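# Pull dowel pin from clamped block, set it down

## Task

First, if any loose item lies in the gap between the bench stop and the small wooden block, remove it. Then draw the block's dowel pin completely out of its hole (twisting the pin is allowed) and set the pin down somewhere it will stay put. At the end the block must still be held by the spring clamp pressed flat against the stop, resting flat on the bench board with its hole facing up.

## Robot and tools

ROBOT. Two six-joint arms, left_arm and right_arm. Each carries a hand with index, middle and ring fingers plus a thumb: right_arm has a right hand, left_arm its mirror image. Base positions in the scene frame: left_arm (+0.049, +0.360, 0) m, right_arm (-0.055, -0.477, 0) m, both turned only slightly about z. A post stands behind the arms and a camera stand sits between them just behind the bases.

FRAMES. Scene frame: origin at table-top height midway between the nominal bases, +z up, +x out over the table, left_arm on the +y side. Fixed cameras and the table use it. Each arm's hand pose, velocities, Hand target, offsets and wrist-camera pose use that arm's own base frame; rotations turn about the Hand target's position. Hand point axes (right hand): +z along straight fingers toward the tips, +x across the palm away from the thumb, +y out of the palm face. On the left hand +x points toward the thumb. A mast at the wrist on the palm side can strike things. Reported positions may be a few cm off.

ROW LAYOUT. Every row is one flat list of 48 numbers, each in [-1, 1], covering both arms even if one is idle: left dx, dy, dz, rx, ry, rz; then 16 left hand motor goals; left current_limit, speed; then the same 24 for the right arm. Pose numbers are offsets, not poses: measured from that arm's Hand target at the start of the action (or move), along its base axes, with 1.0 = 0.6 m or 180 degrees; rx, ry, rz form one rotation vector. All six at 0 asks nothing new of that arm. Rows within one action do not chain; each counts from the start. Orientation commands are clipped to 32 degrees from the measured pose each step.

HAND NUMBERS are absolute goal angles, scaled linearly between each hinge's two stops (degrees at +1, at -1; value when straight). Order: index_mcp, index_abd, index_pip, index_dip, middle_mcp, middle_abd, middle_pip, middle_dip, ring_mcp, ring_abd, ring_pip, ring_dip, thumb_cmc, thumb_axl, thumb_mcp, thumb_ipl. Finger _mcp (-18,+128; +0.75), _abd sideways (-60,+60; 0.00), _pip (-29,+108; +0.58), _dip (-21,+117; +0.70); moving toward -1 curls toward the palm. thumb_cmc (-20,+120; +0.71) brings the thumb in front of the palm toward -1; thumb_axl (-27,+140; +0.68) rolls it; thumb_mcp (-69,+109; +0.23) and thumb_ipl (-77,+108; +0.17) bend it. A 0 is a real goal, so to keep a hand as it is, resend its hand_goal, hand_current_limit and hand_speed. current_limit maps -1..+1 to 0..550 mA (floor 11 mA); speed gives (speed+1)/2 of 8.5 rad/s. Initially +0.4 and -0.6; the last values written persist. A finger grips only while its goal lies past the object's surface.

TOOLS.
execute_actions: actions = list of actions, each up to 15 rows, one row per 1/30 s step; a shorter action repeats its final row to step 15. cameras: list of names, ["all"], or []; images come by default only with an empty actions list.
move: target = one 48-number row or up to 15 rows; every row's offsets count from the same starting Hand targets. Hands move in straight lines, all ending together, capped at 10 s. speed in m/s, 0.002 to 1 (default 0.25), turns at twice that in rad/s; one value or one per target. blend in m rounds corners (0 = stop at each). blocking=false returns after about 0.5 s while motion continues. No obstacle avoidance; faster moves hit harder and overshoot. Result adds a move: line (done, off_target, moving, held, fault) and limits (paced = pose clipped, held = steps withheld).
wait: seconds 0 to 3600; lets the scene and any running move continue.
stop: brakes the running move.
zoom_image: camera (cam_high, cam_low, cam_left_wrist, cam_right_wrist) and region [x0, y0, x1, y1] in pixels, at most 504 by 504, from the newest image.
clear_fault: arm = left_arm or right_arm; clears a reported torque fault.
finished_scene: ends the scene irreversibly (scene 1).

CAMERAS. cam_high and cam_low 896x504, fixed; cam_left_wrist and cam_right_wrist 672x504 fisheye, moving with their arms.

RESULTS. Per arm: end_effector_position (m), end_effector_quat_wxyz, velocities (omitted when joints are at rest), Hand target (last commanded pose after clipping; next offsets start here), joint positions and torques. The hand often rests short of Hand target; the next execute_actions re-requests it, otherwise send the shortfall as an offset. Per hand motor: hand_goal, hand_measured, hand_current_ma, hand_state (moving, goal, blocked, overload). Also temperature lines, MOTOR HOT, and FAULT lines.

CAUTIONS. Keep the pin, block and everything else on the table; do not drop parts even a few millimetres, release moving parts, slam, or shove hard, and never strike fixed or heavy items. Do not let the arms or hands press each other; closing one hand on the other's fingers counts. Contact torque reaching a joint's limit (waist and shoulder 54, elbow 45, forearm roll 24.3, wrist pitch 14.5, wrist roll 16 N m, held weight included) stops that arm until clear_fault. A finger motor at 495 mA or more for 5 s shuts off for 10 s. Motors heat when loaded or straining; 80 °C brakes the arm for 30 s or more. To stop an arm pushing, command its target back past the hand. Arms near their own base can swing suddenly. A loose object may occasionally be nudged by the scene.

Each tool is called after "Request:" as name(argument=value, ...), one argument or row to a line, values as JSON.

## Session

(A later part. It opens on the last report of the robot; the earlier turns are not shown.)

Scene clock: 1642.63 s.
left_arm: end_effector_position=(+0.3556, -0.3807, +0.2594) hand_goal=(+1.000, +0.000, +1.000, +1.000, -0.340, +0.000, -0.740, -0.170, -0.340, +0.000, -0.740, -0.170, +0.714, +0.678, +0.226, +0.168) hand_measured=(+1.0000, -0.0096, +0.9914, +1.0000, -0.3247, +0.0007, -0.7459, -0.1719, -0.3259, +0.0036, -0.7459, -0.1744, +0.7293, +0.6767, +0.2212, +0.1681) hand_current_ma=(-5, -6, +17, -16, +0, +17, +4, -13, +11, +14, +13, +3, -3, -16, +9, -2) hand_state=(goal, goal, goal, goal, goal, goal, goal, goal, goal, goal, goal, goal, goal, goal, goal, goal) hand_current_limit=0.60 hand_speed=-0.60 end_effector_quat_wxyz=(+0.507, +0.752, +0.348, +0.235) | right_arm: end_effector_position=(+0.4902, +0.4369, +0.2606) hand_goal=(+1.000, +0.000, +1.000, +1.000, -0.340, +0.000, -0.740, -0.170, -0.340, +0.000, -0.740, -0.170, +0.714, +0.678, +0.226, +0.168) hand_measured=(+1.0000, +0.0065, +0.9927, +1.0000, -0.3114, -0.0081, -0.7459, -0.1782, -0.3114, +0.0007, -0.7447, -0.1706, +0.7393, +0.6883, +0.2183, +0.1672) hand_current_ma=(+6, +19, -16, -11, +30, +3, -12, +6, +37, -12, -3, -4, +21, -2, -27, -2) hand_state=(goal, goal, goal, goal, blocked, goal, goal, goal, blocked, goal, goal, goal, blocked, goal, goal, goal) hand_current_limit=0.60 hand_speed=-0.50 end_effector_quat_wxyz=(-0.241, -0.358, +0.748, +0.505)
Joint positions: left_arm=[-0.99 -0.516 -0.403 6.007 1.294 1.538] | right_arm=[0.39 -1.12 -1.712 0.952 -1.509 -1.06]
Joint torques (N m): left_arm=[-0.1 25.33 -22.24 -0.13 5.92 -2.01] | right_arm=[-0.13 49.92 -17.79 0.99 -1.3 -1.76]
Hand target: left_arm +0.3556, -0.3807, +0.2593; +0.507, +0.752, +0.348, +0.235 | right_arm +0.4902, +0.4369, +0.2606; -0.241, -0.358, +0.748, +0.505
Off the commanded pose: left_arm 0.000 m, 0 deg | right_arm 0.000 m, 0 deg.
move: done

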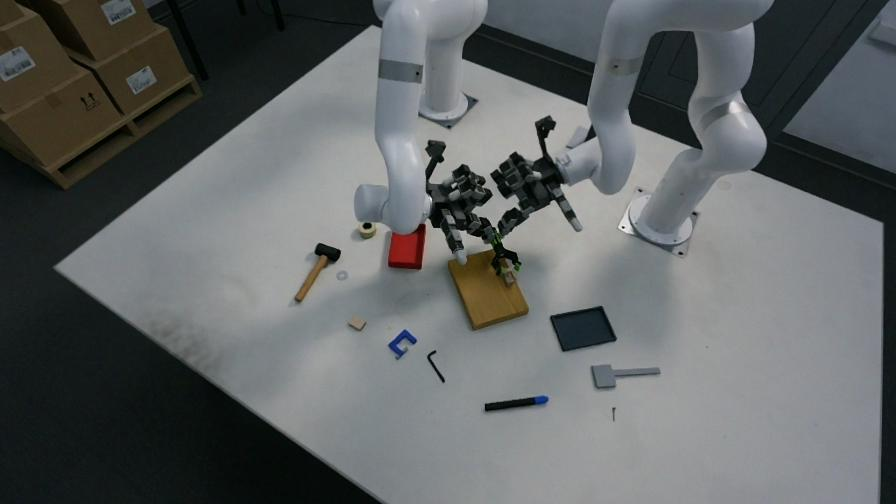

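Request:
move(
  target=[0,0,-0.045,0,0,0,1,0,1,1,-0.34,0,-0.74,-0.17,-0.34,0,-0.74,-0.17,0.714,0.678,0.226,0.168,0.6,-0.6, 0,0,-0.045,0,0,0,1,0,1,1,-0.34,0,-0.74,-0.17,-0.34,0,-0.74,-0.17,0.714,0.678,0.226,0.168,0.6,-0.5],
  speed=0.02,
  cameras=["cam_high"],
)

Request:
zoom_image(
  camera="cam_high",
  region=[470, 210, 540, 290],
)

Scene clock: 1649.67 s.
left_arm: end_effector_position=(+0.3556, -0.3807, +0.2324) hand_goal=(+1.000, +0.000, +1.000, +1.000, -0.340, +0.000, -0.740, -0.170, -0.340, +0.000, -0.740, -0.170, +0.714, +0.678, +0.226, +0.168) hand_measured=(+1.0000, -0.0110, +0.9927, +1.0000, -0.3247, +0.0007, -0.7459, -0.1731, -0.3259, +0.0036, -0.7447, -0.1744, +0.7293, +0.6777, +0.2212, +0.1681) hand_current_ma=(-2, -8, +4, -7, +22, +8, +0, -2, +9, +14, -16, +2, -5, +2, -13, +11) hand_state=(goal, goal, goal, goal, goal, goal, goal, goal, goal, goal, goal, goal, goal, goal, goal, goal) hand_current_limit=0.60 hand_speed=-0.60 end_effector_quat_wxyz=(+0.507, +0.752, +0.348, +0.235) | right_arm: end_effector_position=(+0.4902, +0.4369, +0.2336) hand_goal=(+1.000, +0.000, +1.000, +1.000, -0.340, +0.000, -0.740, -0.170, -0.340, +0.000, -0.740, -0.170, +0.714, +0.678, +0.226, +0.168) hand_measured=(+1.0000, +0.0051, +0.9927, +1.0000, -0.3126, -0.0081, -0.7459, -0.1782, -0.3114, +0.0007, -0.7459, -0.1706, +0.7381, +0.6893, +0.2193, +0.1672) hand_current_ma=(+23, +3, -8, -22, +23, -24, -22, +14, +34, -12, -23, -7, +7, -10, -10, -6) hand_state=(goal, goal, goal, goal, blocked, goal, goal, goal, blocked, goal, goal, goal, blocked, goal, goal, goal) hand_current_limit=0.60 hand_speed=-0.50 end_effector_quat_wxyz=(-0.241, -0.358, +0.748, +0.505)
Joint positions: left_arm=[-0.99 -0.615 -0.429 6.012 1.365 1.517] | right_arm=[0.39 -1.168 -1.731 0.954 -1.493 -1.083]
Joint torques (N m): left_arm=[-0.1 26.84 -19.92 -0.22 8.44 0.05] | right_arm=[-0.14 32.06 -17.5 0.95 -1.32 -1.53]
Hand target: left_arm +0.3556, -0.3807, +0.2323; +0.507, +0.752, +0.348, +0.235 | right_arm +0.4902, +0.4369, +0.2336; -0.241, -0.358, +0.748, +0.505
Off the commanded pose: left_arm 0.000 m, 0 deg | right_arm 0.000 m, 0 deg.
move: done

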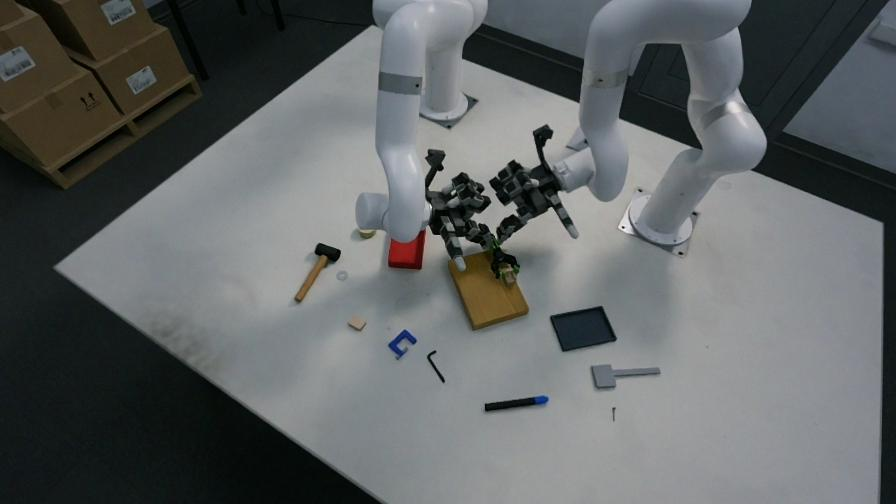

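Scaled by 6.300 from the camera's image (finer frame: 1280x720).

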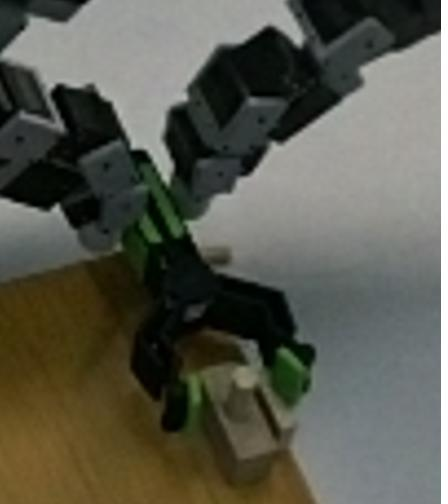

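Request:
move(
  target=[0,0,0.02,0,0,0,1,0,1,1,-0.34,0,-0.74,-0.17,-0.34,0,-0.74,-0.17,0.714,0.678,0.226,0.168,0.6,-0.6, 0,0,0.02,0,0,0,1,0,1,1,-0.34,0,-0.74,-0.17,-0.34,0,-0.74,-0.17,0.714,0.678,0.226,0.168,0.6,-0.5],
  speed=0.02,
  cameras=["all"],
)

Request:
zoom_image(
  camera="cam_high",
  region=[480, 220, 535, 280],
)

Scene clock: 1655.87 s.
left_arm: end_effector_position=(+0.3556, -0.3807, +0.2443) hand_goal=(+1.000, +0.000, +1.000, +1.000, -0.340, +0.000, -0.740, -0.170, -0.340, +0.000, -0.740, -0.170, +0.714, +0.678, +0.226, +0.168) hand_measured=(+1.0000, -0.0096, +0.9927, +1.0000, -0.3247, +0.0007, -0.7459, -0.1719, -0.3247, +0.0036, -0.7459, -0.1757, +0.7293, +0.6777, +0.2212, +0.1681) hand_current_ma=(-6, +13, +10, -21, -7, -9, +10, -19, -9, +0, -15, +9, +12, -9, -18, -13) hand_state=(goal, goal, goal, goal, goal, goal, goal, goal, goal, goal, goal, goal, goal, goal, goal, goal) hand_current_limit=0.60 hand_speed=-0.60 end_effector_quat_wxyz=(+0.507, +0.752, +0.348, +0.235) | right_arm: end_effector_position=(+0.4902, +0.4369, +0.2456) hand_goal=(+1.000, +0.000, +1.000, +1.000, -0.340, +0.000, -0.740, -0.170, -0.340, +0.000, -0.740, -0.170, +0.714, +0.678, +0.226, +0.168) hand_measured=(+1.0000, +0.0051, +0.9927, +1.0000, -0.3126, -0.0066, -0.7472, -0.1782, -0.3114, +0.0007, -0.7459, -0.1706, +0.7393, +0.6883, +0.2193, +0.1672) hand_current_ma=(+6, -1, -7, -10, +24, -3, -14, +5, +41, -12, -9, -17, +13, -3, -30, +6) hand_state=(goal, goal, goal, goal, blocked, goal, goal, goal, blocked, goal, goal, goal, blocked, goal, goal, goal) hand_current_limit=0.60 hand_speed=-0.50 end_effector_quat_wxyz=(-0.241, -0.358, +0.748, +0.505)
Joint positions: left_arm=[-0.99 -0.571 -0.417 6.01 1.334 1.526] | right_arm=[0.39 -1.146 -1.722 0.953 -1.5 -1.073]
Joint torques (N m): left_arm=[-0.1 36.29 -7.33 -0.18 1.48 2.64] | right_arm=[-0.14 50.15 -8.52 0.97 -6.25 1.32]
Hand target: left_arm +0.3556, -0.3807, +0.2443; +0.507, +0.752, +0.348, +0.235 | right_arm +0.4902, +0.4369, +0.2456; -0.241, -0.358, +0.748, +0.505
Off the commanded pose: left_arm 0.000 m, 0 deg | right_arm 0.000 m, 0 deg.
move: done
cam_left_wrist: T_world_to_cam=[[-0.71823, -0.40835, -0.56337, 0.19926], [-0.36978, 0.90988, -0.18809, 0.47521], [0.58941, 0.07323, -0.80451, 0.1426]] pos_world=[0.23479, -0.36146, 0.31637]
cam_right_wrist: T_world_to_cam=[[0.33529, 0.75118, 0.56861, -0.60092], [0.94018, -0.22817, -0.25298, -0.3439], [-0.06029, 0.61942, -0.78275, 0.07544]] pos_world=[0.52936, 0.3262, 0.31374]

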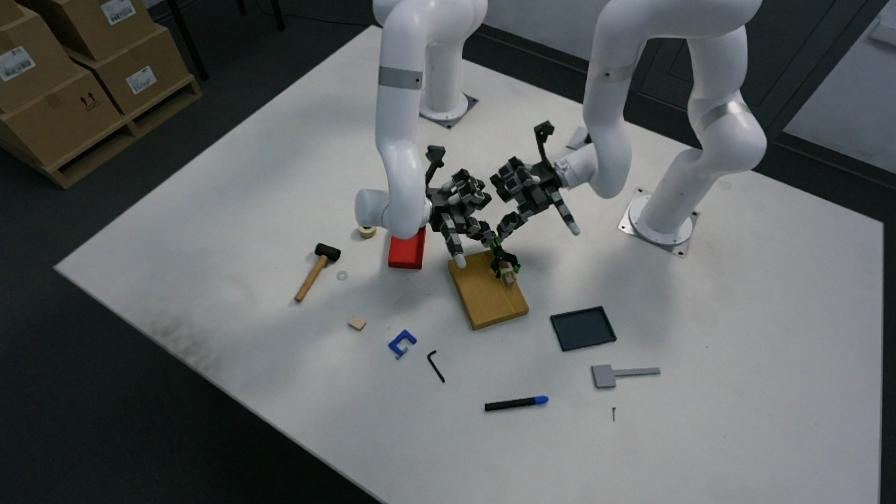

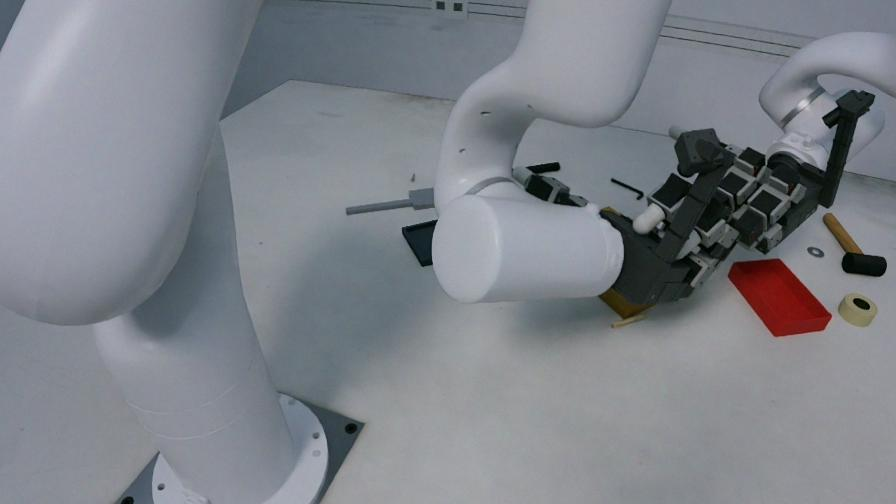

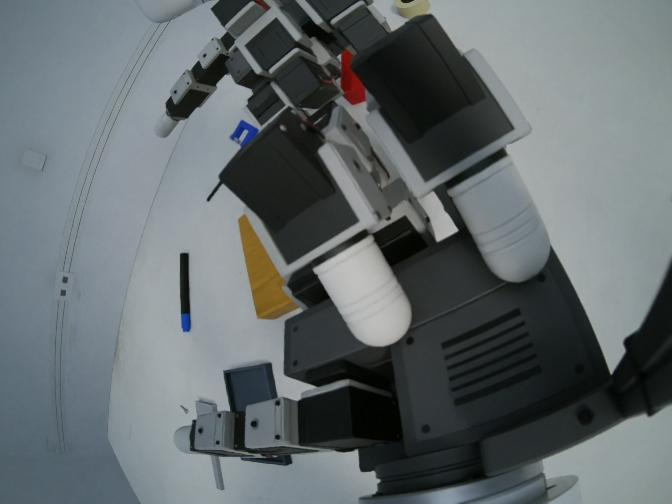

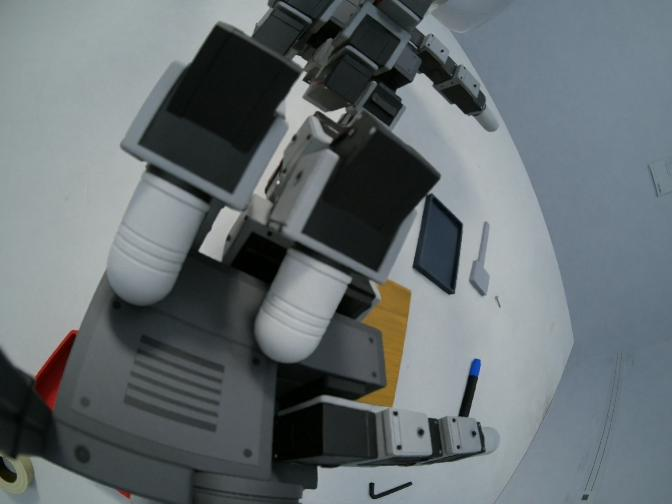

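Scaled by 8.400 from the camera's image (finer frame: 1280x720).

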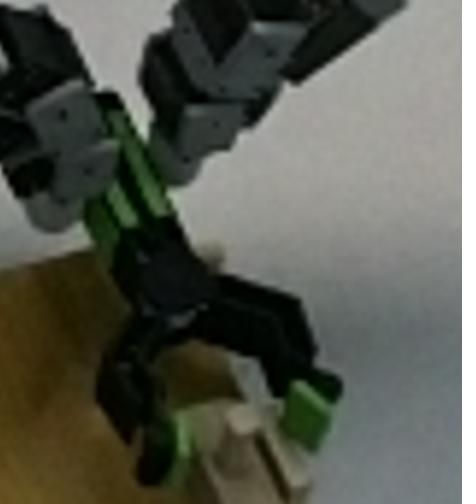

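Request:
move(
  target=[0,0,0.05,0,0,0,1,0,1,1,-0.34,0,-0.74,-0.17,-0.34,0,-0.74,-0.17,0.714,0.678,0.226,0.168,0.6,-0.6, 0,0,0.05,0,0,0,1,0,1,1,-0.34,0,-0.74,-0.17,-0.34,0,-0.74,-0.17,0.714,0.678,0.226,0.168,0.6,-0.5],
  speed=0.03,
  cameras=["cam_high"],
)

Request:
zoom_image(
  camera="cam_high",
  region=[490, 240, 535, 290],
)

Scene clock: 1663.43 s.
left_arm: end_effector_position=(+0.3556, -0.3807, +0.2743) hand_goal=(+1.000, +0.000, +1.000, +1.000, -0.340, +0.000, -0.740, -0.170, -0.340, +0.000, -0.740, -0.170, +0.714, +0.678, +0.226, +0.168) hand_measured=(+1.0000, -0.0096, +0.9927, +1.0000, -0.3247, +0.0007, -0.7447, -0.1719, -0.3259, +0.0036, -0.7459, -0.1757, +0.7293, +0.6777, +0.2212, +0.1681) hand_current_ma=(+16, -8, +8, -13, -20, +2, +17, +5, -12, -6, -5, +16, -7, -16, -2, -2) hand_state=(goal, goal, goal, goal, goal, goal, goal, goal, goal, goal, goal, goal, goal, goal, goal, goal) hand_current_limit=0.60 hand_speed=-0.60 end_effector_quat_wxyz=(+0.507, +0.752, +0.348, +0.235) | right_arm: end_effector_position=(+0.4902, +0.4369, +0.2756) hand_goal=(+1.000, +0.000, +1.000, +1.000, -0.340, +0.000, -0.740, -0.170, -0.340, +0.000, -0.740, -0.170, +0.714, +0.678, +0.226, +0.168) hand_measured=(+1.0000, +0.0051, +0.9927, +1.0000, -0.3126, -0.0066, -0.7472, -0.1782, -0.3102, +0.0007, -0.7459, -0.1706, +0.7393, +0.6883, +0.2183, +0.1681) hand_current_ma=(-3, +4, -7, +0, +28, -17, -26, +3, +46, -16, -27, -6, +6, +11, -1, +0) hand_state=(goal, goal, goal, goal, blocked, goal, goal, goal, blocked, goal, goal, goal, blocked, goal, goal, goal) hand_current_limit=0.60 hand_speed=-0.50 end_effector_quat_wxyz=(-0.241, -0.358, +0.748, +0.505)
Joint positions: left_arm=[-0.99 -0.46 -0.392 6.004 1.252 1.55] | right_arm=[0.39 -1.094 -1.703 0.951 -1.519 -1.046]
Joint torques (N m): left_arm=[-0.09 34.53 -8.96 -0.08 1.48 0.05] | right_arm=[-0.13 49.68 -8.62 1.02 -6.5 1.51]
Hand target: left_arm +0.3556, -0.3807, +0.2743; +0.507, +0.752, +0.348, +0.235 | right_arm +0.4902, +0.4369, +0.2756; -0.241, -0.358, +0.748, +0.505
Off the commanded pose: left_arm 0.000 m, 0 deg | right_arm 0.000 m, 0 deg.
move: done

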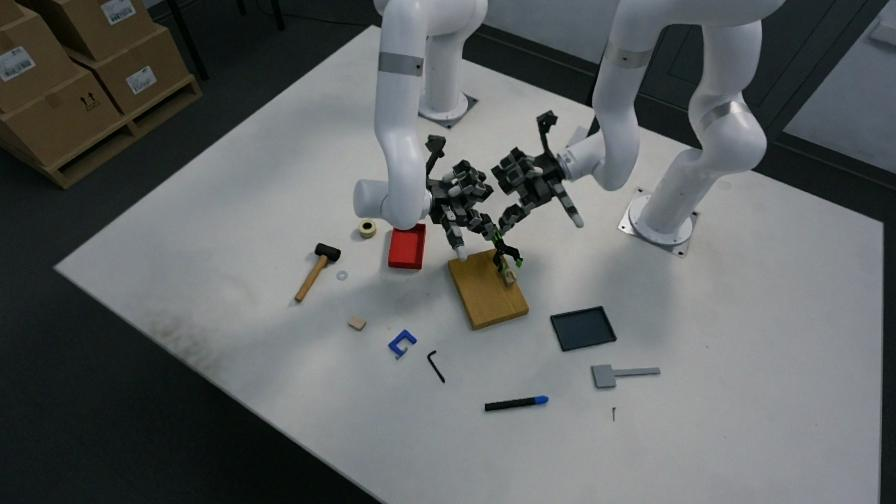

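Scaled by 10.080 from the camera's image (finer frame: 1280x720).

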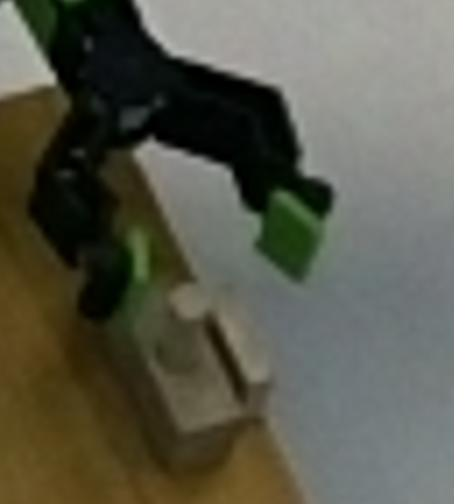

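Request:
move(
  target=[0,0,-0.025,0,0,0,1,0,1,1,-0.34,0,-0.74,-0.17,-0.34,0,-0.74,-0.17,0.714,0.678,0.226,0.168,0.6,-0.6, 0,0,-0.025,0,0,0,1,0,1,1,-0.34,0,-0.74,-0.17,-0.34,0,-0.74,-0.17,0.714,0.678,0.226,0.168,0.6,-0.5],
  speed=0.03,
  cameras=["cam_high"],
)

Request:
zoom_image(
  camera="cam_high",
  region=[490, 240, 535, 290],
)

Request:
move(
  target=[0,0,-0.0167,0,0,0,1,0,1,1,-0.34,0,-0.74,-0.17,-0.34,0,-0.74,-0.17,0.714,0.678,0.226,0.168,0.6,-0.6, 0,0,-0.0167,0,0,0,1,0,1,1,-0.34,0,-0.74,-0.17,-0.34,0,-0.74,-0.17,0.714,0.678,0.226,0.168,0.6,-0.5],
  speed=0.03,
  cameras=["cam_high"],
)

Request:
zoom_image(
  camera="cam_high",
  region=[490, 240, 535, 290],
)

Scene clock: 1687.10 s.
left_arm: end_effector_position=(+0.3556, -0.3807, +0.2594) hand_goal=(+1.000, +0.000, +1.000, +1.000, -0.340, +0.000, -0.740, -0.170, -0.340, +0.000, -0.740, -0.170, +0.714, +0.678, +0.226, +0.168) hand_measured=(+1.0000, -0.0096, +0.9927, +1.0000, -0.3247, +0.0007, -0.7459, -0.1731, -0.3247, +0.0036, -0.7447, -0.1744, +0.7293, +0.6777, +0.2222, +0.1672) hand_current_ma=(-9, -9, +25, -19, -11, -4, -1, -3, +10, +0, -23, +13, +2, +5, +12, -23) hand_state=(goal, goal, goal, goal, goal, goal, goal, goal, goal, goal, goal, goal, goal, goal, goal, goal) hand_current_limit=0.60 hand_speed=-0.60 end_effector_quat_wxyz=(+0.507, +0.752, +0.348, +0.235) | right_arm: end_effector_position=(+0.4902, +0.4369, +0.2606) hand_goal=(+1.000, +0.000, +1.000, +1.000, -0.340, +0.000, -0.740, -0.170, -0.340, +0.000, -0.740, -0.170, +0.714, +0.678, +0.226, +0.168) hand_measured=(+1.0000, +0.0051, +0.9927, +1.0000, -0.3138, -0.0066, -0.7459, -0.1782, -0.3102, +0.0007, -0.7447, -0.1719, +0.7393, +0.6872, +0.2193, +0.1672) hand_current_ma=(+11, +2, -9, -16, +30, -8, -19, +3, +31, -1, +1, +6, +10, +18, +0, +5) hand_state=(goal, goal, goal, goal, blocked, goal, goal, goal, blocked, goal, goal, goal, blocked, goal, goal, goal) hand_current_limit=0.60 hand_speed=-0.50 end_effector_quat_wxyz=(-0.241, -0.358, +0.748, +0.505)
Joint positions: left_arm=[-0.99 -0.516 -0.403 6.007 1.294 1.538] | right_arm=[0.39 -1.12 -1.712 0.952 -1.509 -1.06]
Joint torques (N m): left_arm=[-0.1 25.33 -22.48 -0.13 6.01 0.05] | right_arm=[-0.13 49.92 -17.79 0.99 -1.3 -0.06]
Hand target: left_arm +0.3556, -0.3807, +0.2593; +0.507, +0.752, +0.348, +0.235 | right_arm +0.4902, +0.4369, +0.2606; -0.241, -0.358, +0.748, +0.505
Off the commanded pose: left_arm 0.000 m, 0 deg | right_arm 0.000 m, 0 deg.
move: done

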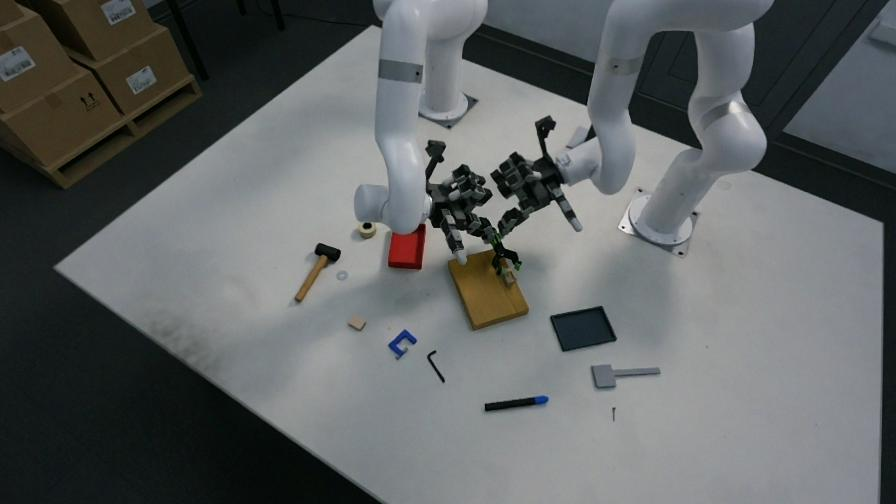

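Scaled by 10.080 from the camera's image (finer frame: 1280x720).

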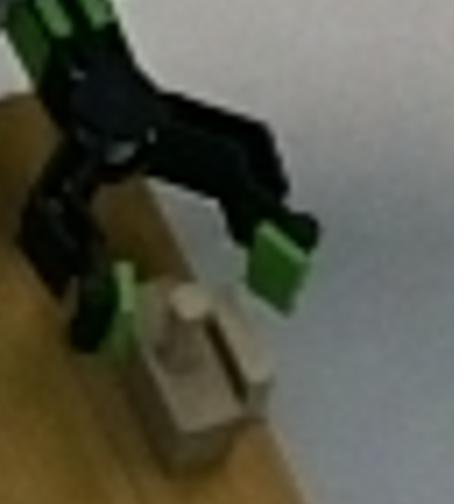

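Scene clock: 1687.77 s.
left_arm: end_effector_position=(+0.3556, -0.3807, +0.2493) hand_goal=(+1.000, +0.000, +1.000, +1.000, -0.340, +0.000, -0.740, -0.170, -0.340, +0.000, -0.740, -0.170, +0.714, +0.678, +0.226, +0.168) hand_measured=(+1.0000, -0.0096, +0.9914, +1.0000, -0.3247, +0.0007, -0.7459, -0.1731, -0.3259, +0.0036, -0.7459, -0.1757, +0.7305, +0.6777, +0.2212, +0.1681) hand_current_ma=(-20, -14, +4, -10, +0, -14, +3, -14, +4, -1, +9, -5, +7, +2, -13, -16) hand_state=(goal, goal, goal, goal, goal, goal, goal, goal, goal, goal, goal, goal, goal, goal, goal, goal) hand_current_limit=0.60 hand_speed=-0.60 end_effector_quat_wxyz=(+0.507, +0.752, +0.348, +0.235) | right_arm: end_effector_position=(+0.4902, +0.4369, +0.2506) hand_goal=(+1.000, +0.000, +1.000, +1.000, -0.340, +0.000, -0.740, -0.170, -0.340, +0.000, -0.740, -0.170, +0.714, +0.678, +0.226, +0.168) hand_measured=(+1.0000, +0.0051, +0.9914, +1.0000, -0.3126, -0.0081, -0.7472, -0.1770, -0.3114, +0.0007, -0.7459, -0.1706, +0.7393, +0.6883, +0.2193, +0.1672) hand_current_ma=(+9, -8, -15, -18, +37, -5, -23, -10, +35, -2, -2, -15, +30, +6, -14, -2) hand_state=(goal, goal, goal, goal, blocked, goal, goal, goal, blocked, goal, goal, goal, blocked, goal, goal, goal) hand_current_limit=0.60 hand_speed=-0.50 end_effector_quat_wxyz=(-0.241, -0.358, +0.748, +0.505)
Joint positions: left_arm=[-0.99 -0.553 -0.412 6.009 1.321 1.53] | right_arm=[0.39 -1.137 -1.718 0.953 -1.503 -1.069]
Joint torques (N m): left_arm=[-0.1 25.9 -20.65 -0.17 5.95 -2.21] | right_arm=[-0.14 33.33 -17.68 0.98 -1.31 -1.73]
Hand target: left_arm +0.3556, -0.3807, +0.2493; +0.507, +0.752, +0.348, +0.235 | right_arm +0.4902, +0.4369, +0.2506; -0.241, -0.358, +0.748, +0.505
Off the commanded pose: left_arm 0.000 m, 0 deg | right_arm 0.000 m, 0 deg.
move: done

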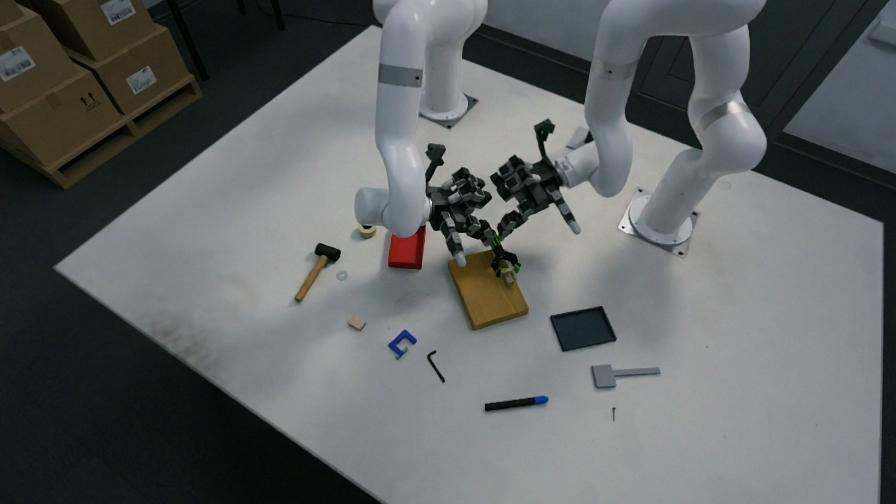

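Scaled by 10.080 from the camera's image (finer frame: 1280x720).

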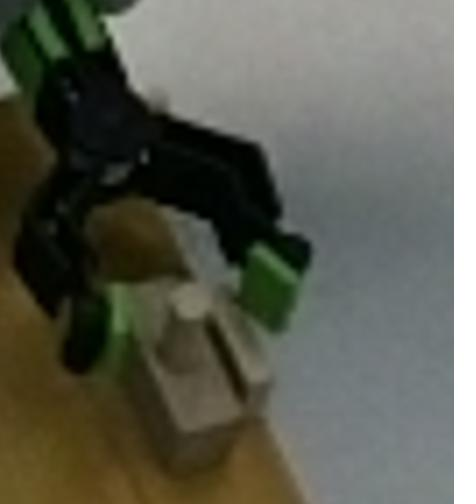

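Request:
move(
  target=[
    [0,0,0.0083,0,0,0,1,0,1,1,-0.34,0,-0.74,-0.17,-0.34,0,-0.74,-0.17,0.714,0.678,0.226,0.168,0.6,-0.6, 0,0,0.0083,0,0,0,1,0,1,1,-0.34,0,-0.74,-0.17,-0.34,0,-0.74,-0.17,0.714,0.678,0.226,0.168,0.6,-0.5],
    [-0.0042,0.0036,0.0083,0,0,0,1,0,1,1,-0.34,0,-0.74,-0.17,-0.34,0,-0.74,-0.17,0.714,0.678,0.226,0.168,0.6,-0.6, -0.0043,0.0034,0.0083,0,0,0,1,0,1,1,-0.34,0,-0.74,-0.17,-0.34,0,-0.74,-0.17,0.714,0.678,0.226,0.168,0.6,-0.5],
    [-0.0042,0.0036,0,0,0,0,1,0,1,1,-0.34,0,-0.74,-0.17,-0.34,0,-0.74,-0.17,0.714,0.678,0.226,0.168,0.6,-0.6, -0.0043,0.0034,0,0,0,0,1,0,1,1,-0.34,0,-0.74,-0.17,-0.34,0,-0.74,-0.17,0.714,0.678,0.226,0.168,0.6,-0.5],
  ],
  speed=0.02,
  cameras=["cam_high"],
)

Request:
zoom_image(
  camera="cam_high",
  region=[490, 240, 535, 290],
)

Scene clock: 1707.90 s.
left_arm: end_effector_position=(+0.3531, -0.3786, +0.2493) hand_goal=(+1.000, +0.000, +1.000, +1.000, -0.340, +0.000, -0.740, -0.170, -0.340, +0.000, -0.740, -0.170, +0.714, +0.678, +0.226, +0.168) hand_measured=(+1.0000, -0.0096, +0.9927, +1.0000, -0.3259, +0.0007, -0.7459, -0.1731, -0.3247, +0.0036, -0.7447, -0.1757, +0.7293, +0.6777, +0.2212, +0.1672) hand_current_ma=(-14, -3, +4, -3, +5, +1, +0, -6, -2, +1, +0, +8, -1, +3, -25, -15) hand_state=(goal, goal, goal, goal, goal, goal, goal, goal, goal, goal, goal, goal, goal, goal, goal, goal) hand_current_limit=0.60 hand_speed=-0.60 end_effector_quat_wxyz=(+0.507, +0.752, +0.348, +0.235) | right_arm: end_effector_position=(+0.4876, +0.4389, +0.2506) hand_goal=(+1.000, +0.000, +1.000, +1.000, -0.340, +0.000, -0.740, -0.170, -0.340, +0.000, -0.740, -0.170, +0.714, +0.678, +0.226, +0.168) hand_measured=(+1.0000, +0.0036, +0.9927, +1.0000, -0.3138, -0.0066, -0.7472, -0.1782, -0.3114, +0.0007, -0.7459, -0.1706, +0.7393, +0.6883, +0.2193, +0.1672) hand_current_ma=(-9, +7, -3, -12, +31, -15, -5, +15, +34, -6, -3, -3, +24, +1, -22, +4) hand_state=(goal, goal, goal, goal, blocked, goal, goal, goal, blocked, goal, goal, goal, blocked, goal, goal, goal) hand_current_limit=0.60 hand_speed=-0.50 end_effector_quat_wxyz=(-0.241, -0.358, +0.748, +0.505)
Joint positions: left_arm=[-0.993 -0.55 -0.404 6.007 1.326 1.528] | right_arm=[0.394 -1.134 -1.711 0.956 -1.499 -1.07]
Joint torques (N m): left_arm=[-0.1 25.73 -21.83 -0.17 8.4 -2.17] | right_arm=[-0.13 31.29 -17.65 0.97 -1.31 -1.87]
Hand target: left_arm +0.3531, -0.3786, +0.2493; +0.507, +0.752, +0.348, +0.235 | right_arm +0.4876, +0.4389, +0.2506; -0.241, -0.358, +0.748, +0.505
Off the commanded pose: left_arm 0.000 m, 0 deg | right_arm 0.000 m, 0 deg.
move: done

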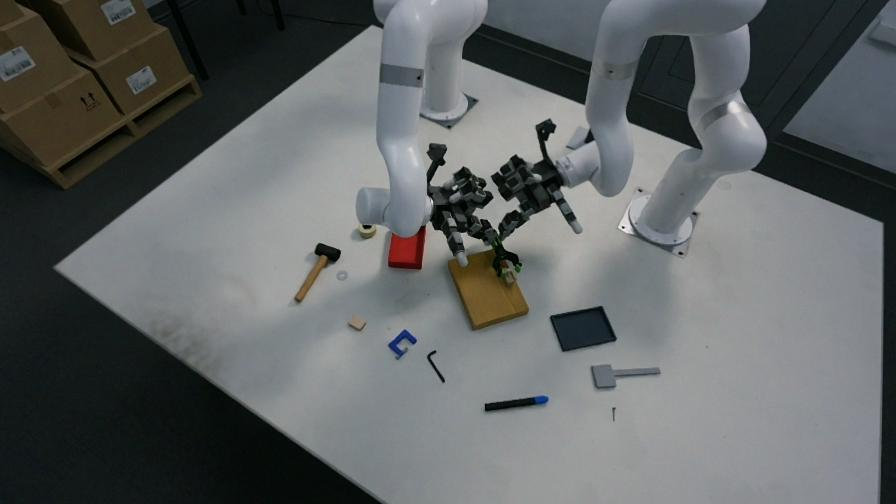

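Scaled by 10.080 from the camera's image (finer frame: 1280x720).

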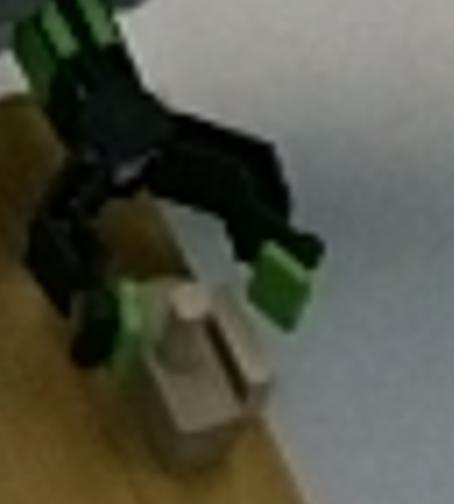

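Request:
move(
  target=[-0.0013,0.0011,-0.0233,0,0,0,1,0,1,1,-0.34,0,-0.74,-0.17,-0.34,0,-0.74,-0.17,0.714,0.678,0.226,0.168,0.6,-0.6, -0.0013,0.0011,-0.0233,0,0,0,1,0,1,1,-0.34,0,-0.74,-0.17,-0.34,0,-0.74,-0.17,0.714,0.678,0.226,0.168,0.6,-0.5],
  speed=0.015,
  cameras=["cam_high"],
)

Request:
zoom_image(
  camera="cam_high",
  region=[490, 240, 535, 290],
)

Scene clock: 1712.33 s.
left_arm: end_effector_position=(+0.3523, -0.3779, +0.2354) hand_goal=(+1.000, +0.000, +1.000, +1.000, -0.340, +0.000, -0.740, -0.170, -0.340, +0.000, -0.740, -0.170, +0.714, +0.678, +0.226, +0.168) hand_measured=(+1.0000, -0.0081, +0.9927, +1.0000, -0.3247, +0.0007, -0.7447, -0.1719, -0.3259, +0.0036, -0.7447, -0.1744, +0.7293, +0.6777, +0.2212, +0.1681) hand_current_ma=(+0, -14, +7, -3, -10, +8, +5, -1, +0, +2, -13, +14, -5, -2, -14, -11) hand_state=(goal, goal, goal, goal, goal, goal, goal, goal, goal, goal, goal, goal, goal, goal, goal, goal) hand_current_limit=0.60 hand_speed=-0.60 end_effector_quat_wxyz=(+0.507, +0.752, +0.348, +0.235) | right_arm: end_effector_position=(+0.4868, +0.4396, +0.2366) hand_goal=(+1.000, +0.000, +1.000, +1.000, -0.340, +0.000, -0.740, -0.170, -0.340, +0.000, -0.740, -0.170, +0.714, +0.678, +0.226, +0.168) hand_measured=(+1.0000, +0.0051, +0.9927, +1.0000, -0.3126, -0.0066, -0.7472, -0.1782, -0.3114, +0.0007, -0.7459, -0.1719, +0.7393, +0.6872, +0.2193, +0.1672) hand_current_ma=(+20, +8, +5, -16, +20, -8, -11, -7, +40, -6, -14, +2, +30, +5, -1, +5) hand_state=(goal, goal, goal, goal, blocked, goal, goal, goal, blocked, goal, goal, goal, blocked, goal, goal, goal) hand_current_limit=0.60 hand_speed=-0.50 end_effector_quat_wxyz=(-0.241, -0.358, +0.748, +0.505)
Joint positions: left_arm=[-0.994 -0.602 -0.416 6.008 1.364 1.517] | right_arm=[0.395 -1.158 -1.719 0.958 -1.49 -1.083]
Joint torques (N m): left_arm=[-0.1 26.45 -19.63 -0.22 8.5 0.05] | right_arm=[20.97 50.17 -17.49 0.95 -1.32 -1.55]
Hand target: left_arm +0.3523, -0.3779, +0.2353; +0.507, +0.752, +0.348, +0.235 | right_arm +0.4868, +0.4396, +0.2366; -0.241, -0.358, +0.748, +0.505
Off the commanded pose: left_arm 0.000 m, 0 deg | right_arm 0.000 m, 0 deg.
move: done

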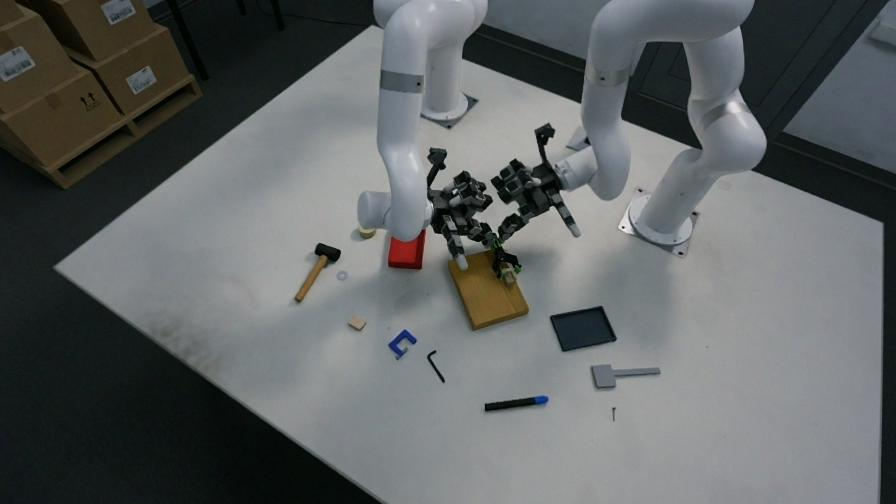

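Scaled by 10.080 from the camera's image (finer frame: 1280x720).

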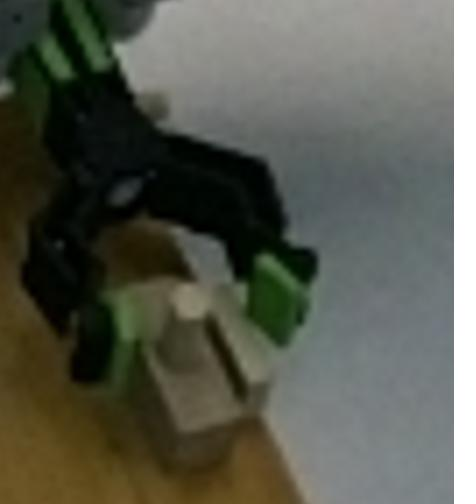

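Request:
move(
  target=[0,0,0.0333,0,0,0,1,0,1,1,-0.34,0,-0.74,-0.17,-0.34,0,-0.74,-0.17,0.714,0.678,0.226,0.168,0.6,-0.6, 0,0,0.0333,0,0,0,1,0,1,1,-0.34,0,-0.74,-0.17,-0.34,0,-0.74,-0.17,0.714,0.678,0.226,0.168,0.6,-0.5],
  speed=0.02,
  cameras=["cam_high"],
)

Request:
zoom_image(
  camera="cam_high",
  region=[480, 220, 525, 270],
)

Request:
zoom_image(
  camera="cam_high",
  region=[490, 240, 535, 290],
)

Scene clock: 1737.27 s.
left_arm: end_effector_position=(+0.3523, -0.3779, +0.2553) hand_goal=(+1.000, +0.000, +1.000, +1.000, -0.340, +0.000, -0.740, -0.170, -0.340, +0.000, -0.740, -0.170, +0.714, +0.678, +0.226, +0.168) hand_measured=(+1.0000, -0.0096, +0.9927, +1.0000, -0.3247, +0.0007, -0.7447, -0.1731, -0.3259, +0.0036, -0.7459, -0.1744, +0.7293, +0.6777, +0.2212, +0.1681) hand_current_ma=(-1, -1, +4, -1, +11, -2, +6, -20, +8, +24, -3, +8, -3, +1, -5, +14) hand_state=(goal, goal, goal, goal, goal, goal, goal, goal, goal, goal, goal, goal, goal, goal, goal, goal) hand_current_limit=0.60 hand_speed=-0.60 end_effector_quat_wxyz=(+0.507, +0.752, +0.348, +0.235) | right_arm: end_effector_position=(+0.4868, +0.4396, +0.2566) hand_goal=(+1.000, +0.000, +1.000, +1.000, -0.340, +0.000, -0.740, -0.170, -0.340, +0.000, -0.740, -0.170, +0.714, +0.678, +0.226, +0.168) hand_measured=(+1.0000, +0.0065, +0.9927, +1.0000, -0.3126, -0.0066, -0.7472, -0.1795, -0.3114, +0.0007, -0.7459, -0.1706, +0.7393, +0.6883, +0.2183, +0.1672) hand_current_ma=(-6, +7, -8, -2, +27, -17, -14, -5, +44, -2, -17, -2, +7, +6, +0, +15) hand_state=(goal, goal, goal, goal, blocked, goal, goal, goal, blocked, goal, goal, goal, blocked, goal, goal, goal) hand_current_limit=0.60 hand_speed=-0.50 end_effector_quat_wxyz=(-0.241, -0.358, +0.748, +0.505)
Joint positions: left_arm=[-0.994 -0.527 -0.397 6.005 1.311 1.532] | right_arm=[0.395 -1.122 -1.705 0.957 -1.502 -1.066]
Joint torques (N m): left_arm=[-0.1 35.99 -7.78 -0.16 1.48 2.54] | right_arm=[-0.13 49.87 -8.22 0.98 -7.07 -0.06]
Hand target: left_arm +0.3523, -0.3779, +0.2553; +0.507, +0.752, +0.348, +0.235 | right_arm +0.4868, +0.4396, +0.2566; -0.241, -0.358, +0.748, +0.505
Off the commanded pose: left_arm 0.000 m, 0 deg | right_arm 0.000 m, 0 deg.
move: done

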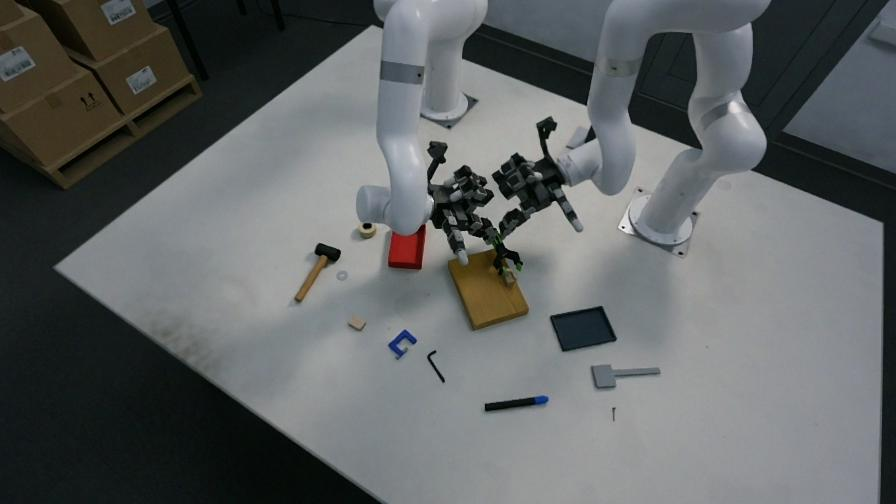

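Scaled by 10.080 from the camera's image (finer frame: 1280x720).

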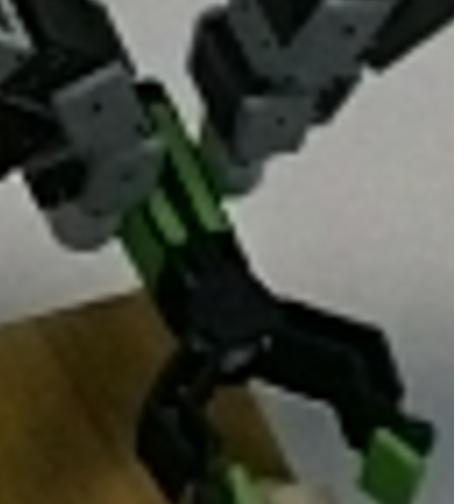

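Scaled by 10.080 from the camera's image (finer frame: 1280x720).

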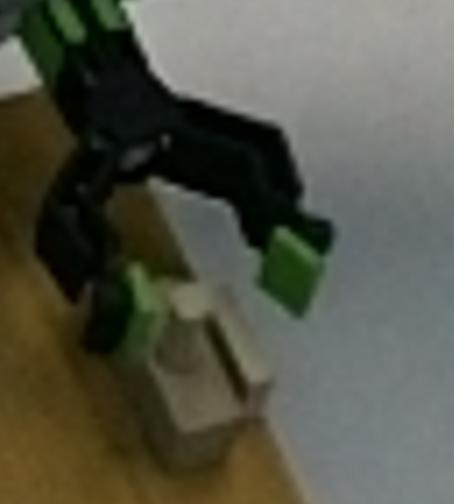

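Request:
move(
  target=[-0.0003,0.0002,0,0,0,0,1,0,1,1,-0.34,0,-0.74,-0.17,-0.34,0,-0.74,-0.17,0.714,0.678,0.226,0.168,0.6,-0.6, -0.0034,0.0027,0,0,0,0,1,0,1,1,-0.34,0,-0.74,-0.17,-0.34,0,-0.74,-0.17,0.714,0.678,0.226,0.168,0.6,-0.5],
  speed=0.015,
  cameras=["cam_high"],
)

Request:
zoom_image(
  camera="cam_high",
  region=[490, 240, 535, 290],
)

Scene clock: 1741.10 s.
left_arm: end_effector_position=(+0.3521, -0.3778, +0.2553) hand_goal=(+1.000, +0.000, +1.000, +1.000, -0.340, +0.000, -0.740, -0.170, -0.340, +0.000, -0.740, -0.170, +0.714, +0.678, +0.226, +0.168) hand_measured=(+1.0000, -0.0096, +0.9953, +1.0000, -0.3247, +0.0007, -0.7459, -0.1719, -0.3259, +0.0036, -0.7447, -0.1757, +0.7293, +0.6777, +0.2212, +0.1672) hand_current_ma=(-18, -14, +7, +0, -6, +15, +10, -29, -4, +7, -2, +5, +14, +7, -12, +5) hand_state=(goal, goal, goal, goal, goal, goal, goal, goal, goal, goal, goal, goal, goal, goal, goal, goal) hand_current_limit=0.60 hand_speed=-0.60 end_effector_quat_wxyz=(+0.507, +0.753, +0.348, +0.235) | right_arm: end_effector_position=(+0.4848, +0.4412, +0.2566) hand_goal=(+1.000, +0.000, +1.000, +1.000, -0.340, +0.000, -0.740, -0.170, -0.340, +0.000, -0.740, -0.170, +0.714, +0.678, +0.226, +0.168) hand_measured=(+1.0000, +0.0051, +0.9953, +1.0000, -0.3126, -0.0066, -0.7472, -0.1782, -0.3126, +0.0021, -0.7447, -0.1719, +0.7393, +0.6893, +0.2193, +0.1662) hand_current_ma=(-6, +7, -21, -12, +34, -19, +8, -3, +38, -4, -2, -5, +14, +0, -20, +21) hand_state=(goal, goal, goal, goal, blocked, goal, goal, goal, blocked, goal, goal, goal, blocked, goal, goal, goal) hand_current_limit=0.60 hand_speed=-0.50 end_effector_quat_wxyz=(-0.241, -0.358, +0.748, +0.505)
Joint positions: left_arm=[-0.995 -0.527 -0.396 6.004 1.312 1.532] | right_arm=[0.399 -1.119 -1.699 0.96 -1.499 -1.067]
Joint torques (N m): left_arm=[-0.1 36.9 -7.77 -0.16 8.89 0.05] | right_arm=[22.29 49.8 -7.46 0.98 -1.31 -1.99]
Hand target: left_arm +0.3522, -0.3778, +0.2553; +0.507, +0.752, +0.348, +0.235 | right_arm +0.4848, +0.4412, +0.2566; -0.241, -0.358, +0.748, +0.505
Off the commanded pose: left_arm 0.000 m, 0 deg | right_arm 0.000 m, 0 deg.
move: done

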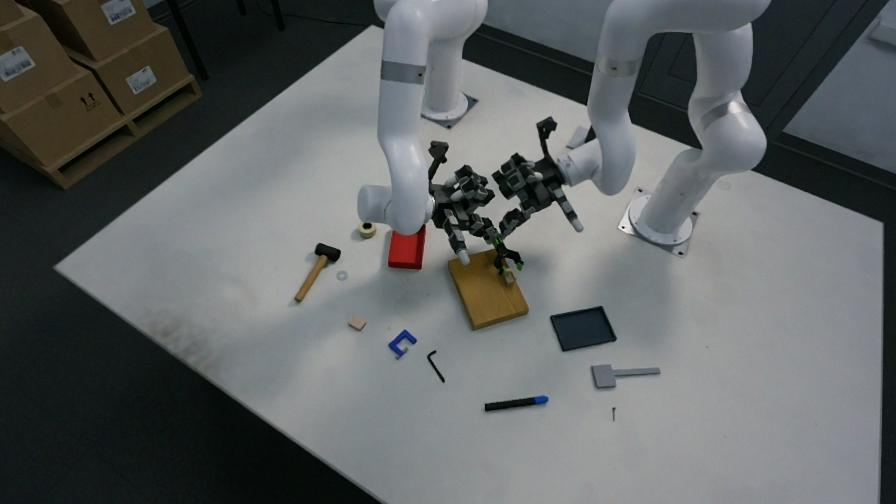

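Scaled by 10.080 from the camera's image (finer frame: 1280x720).

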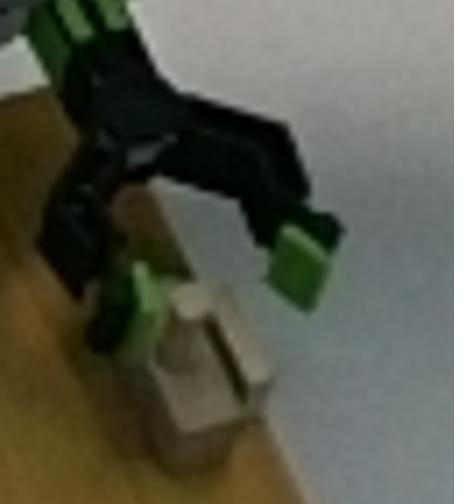

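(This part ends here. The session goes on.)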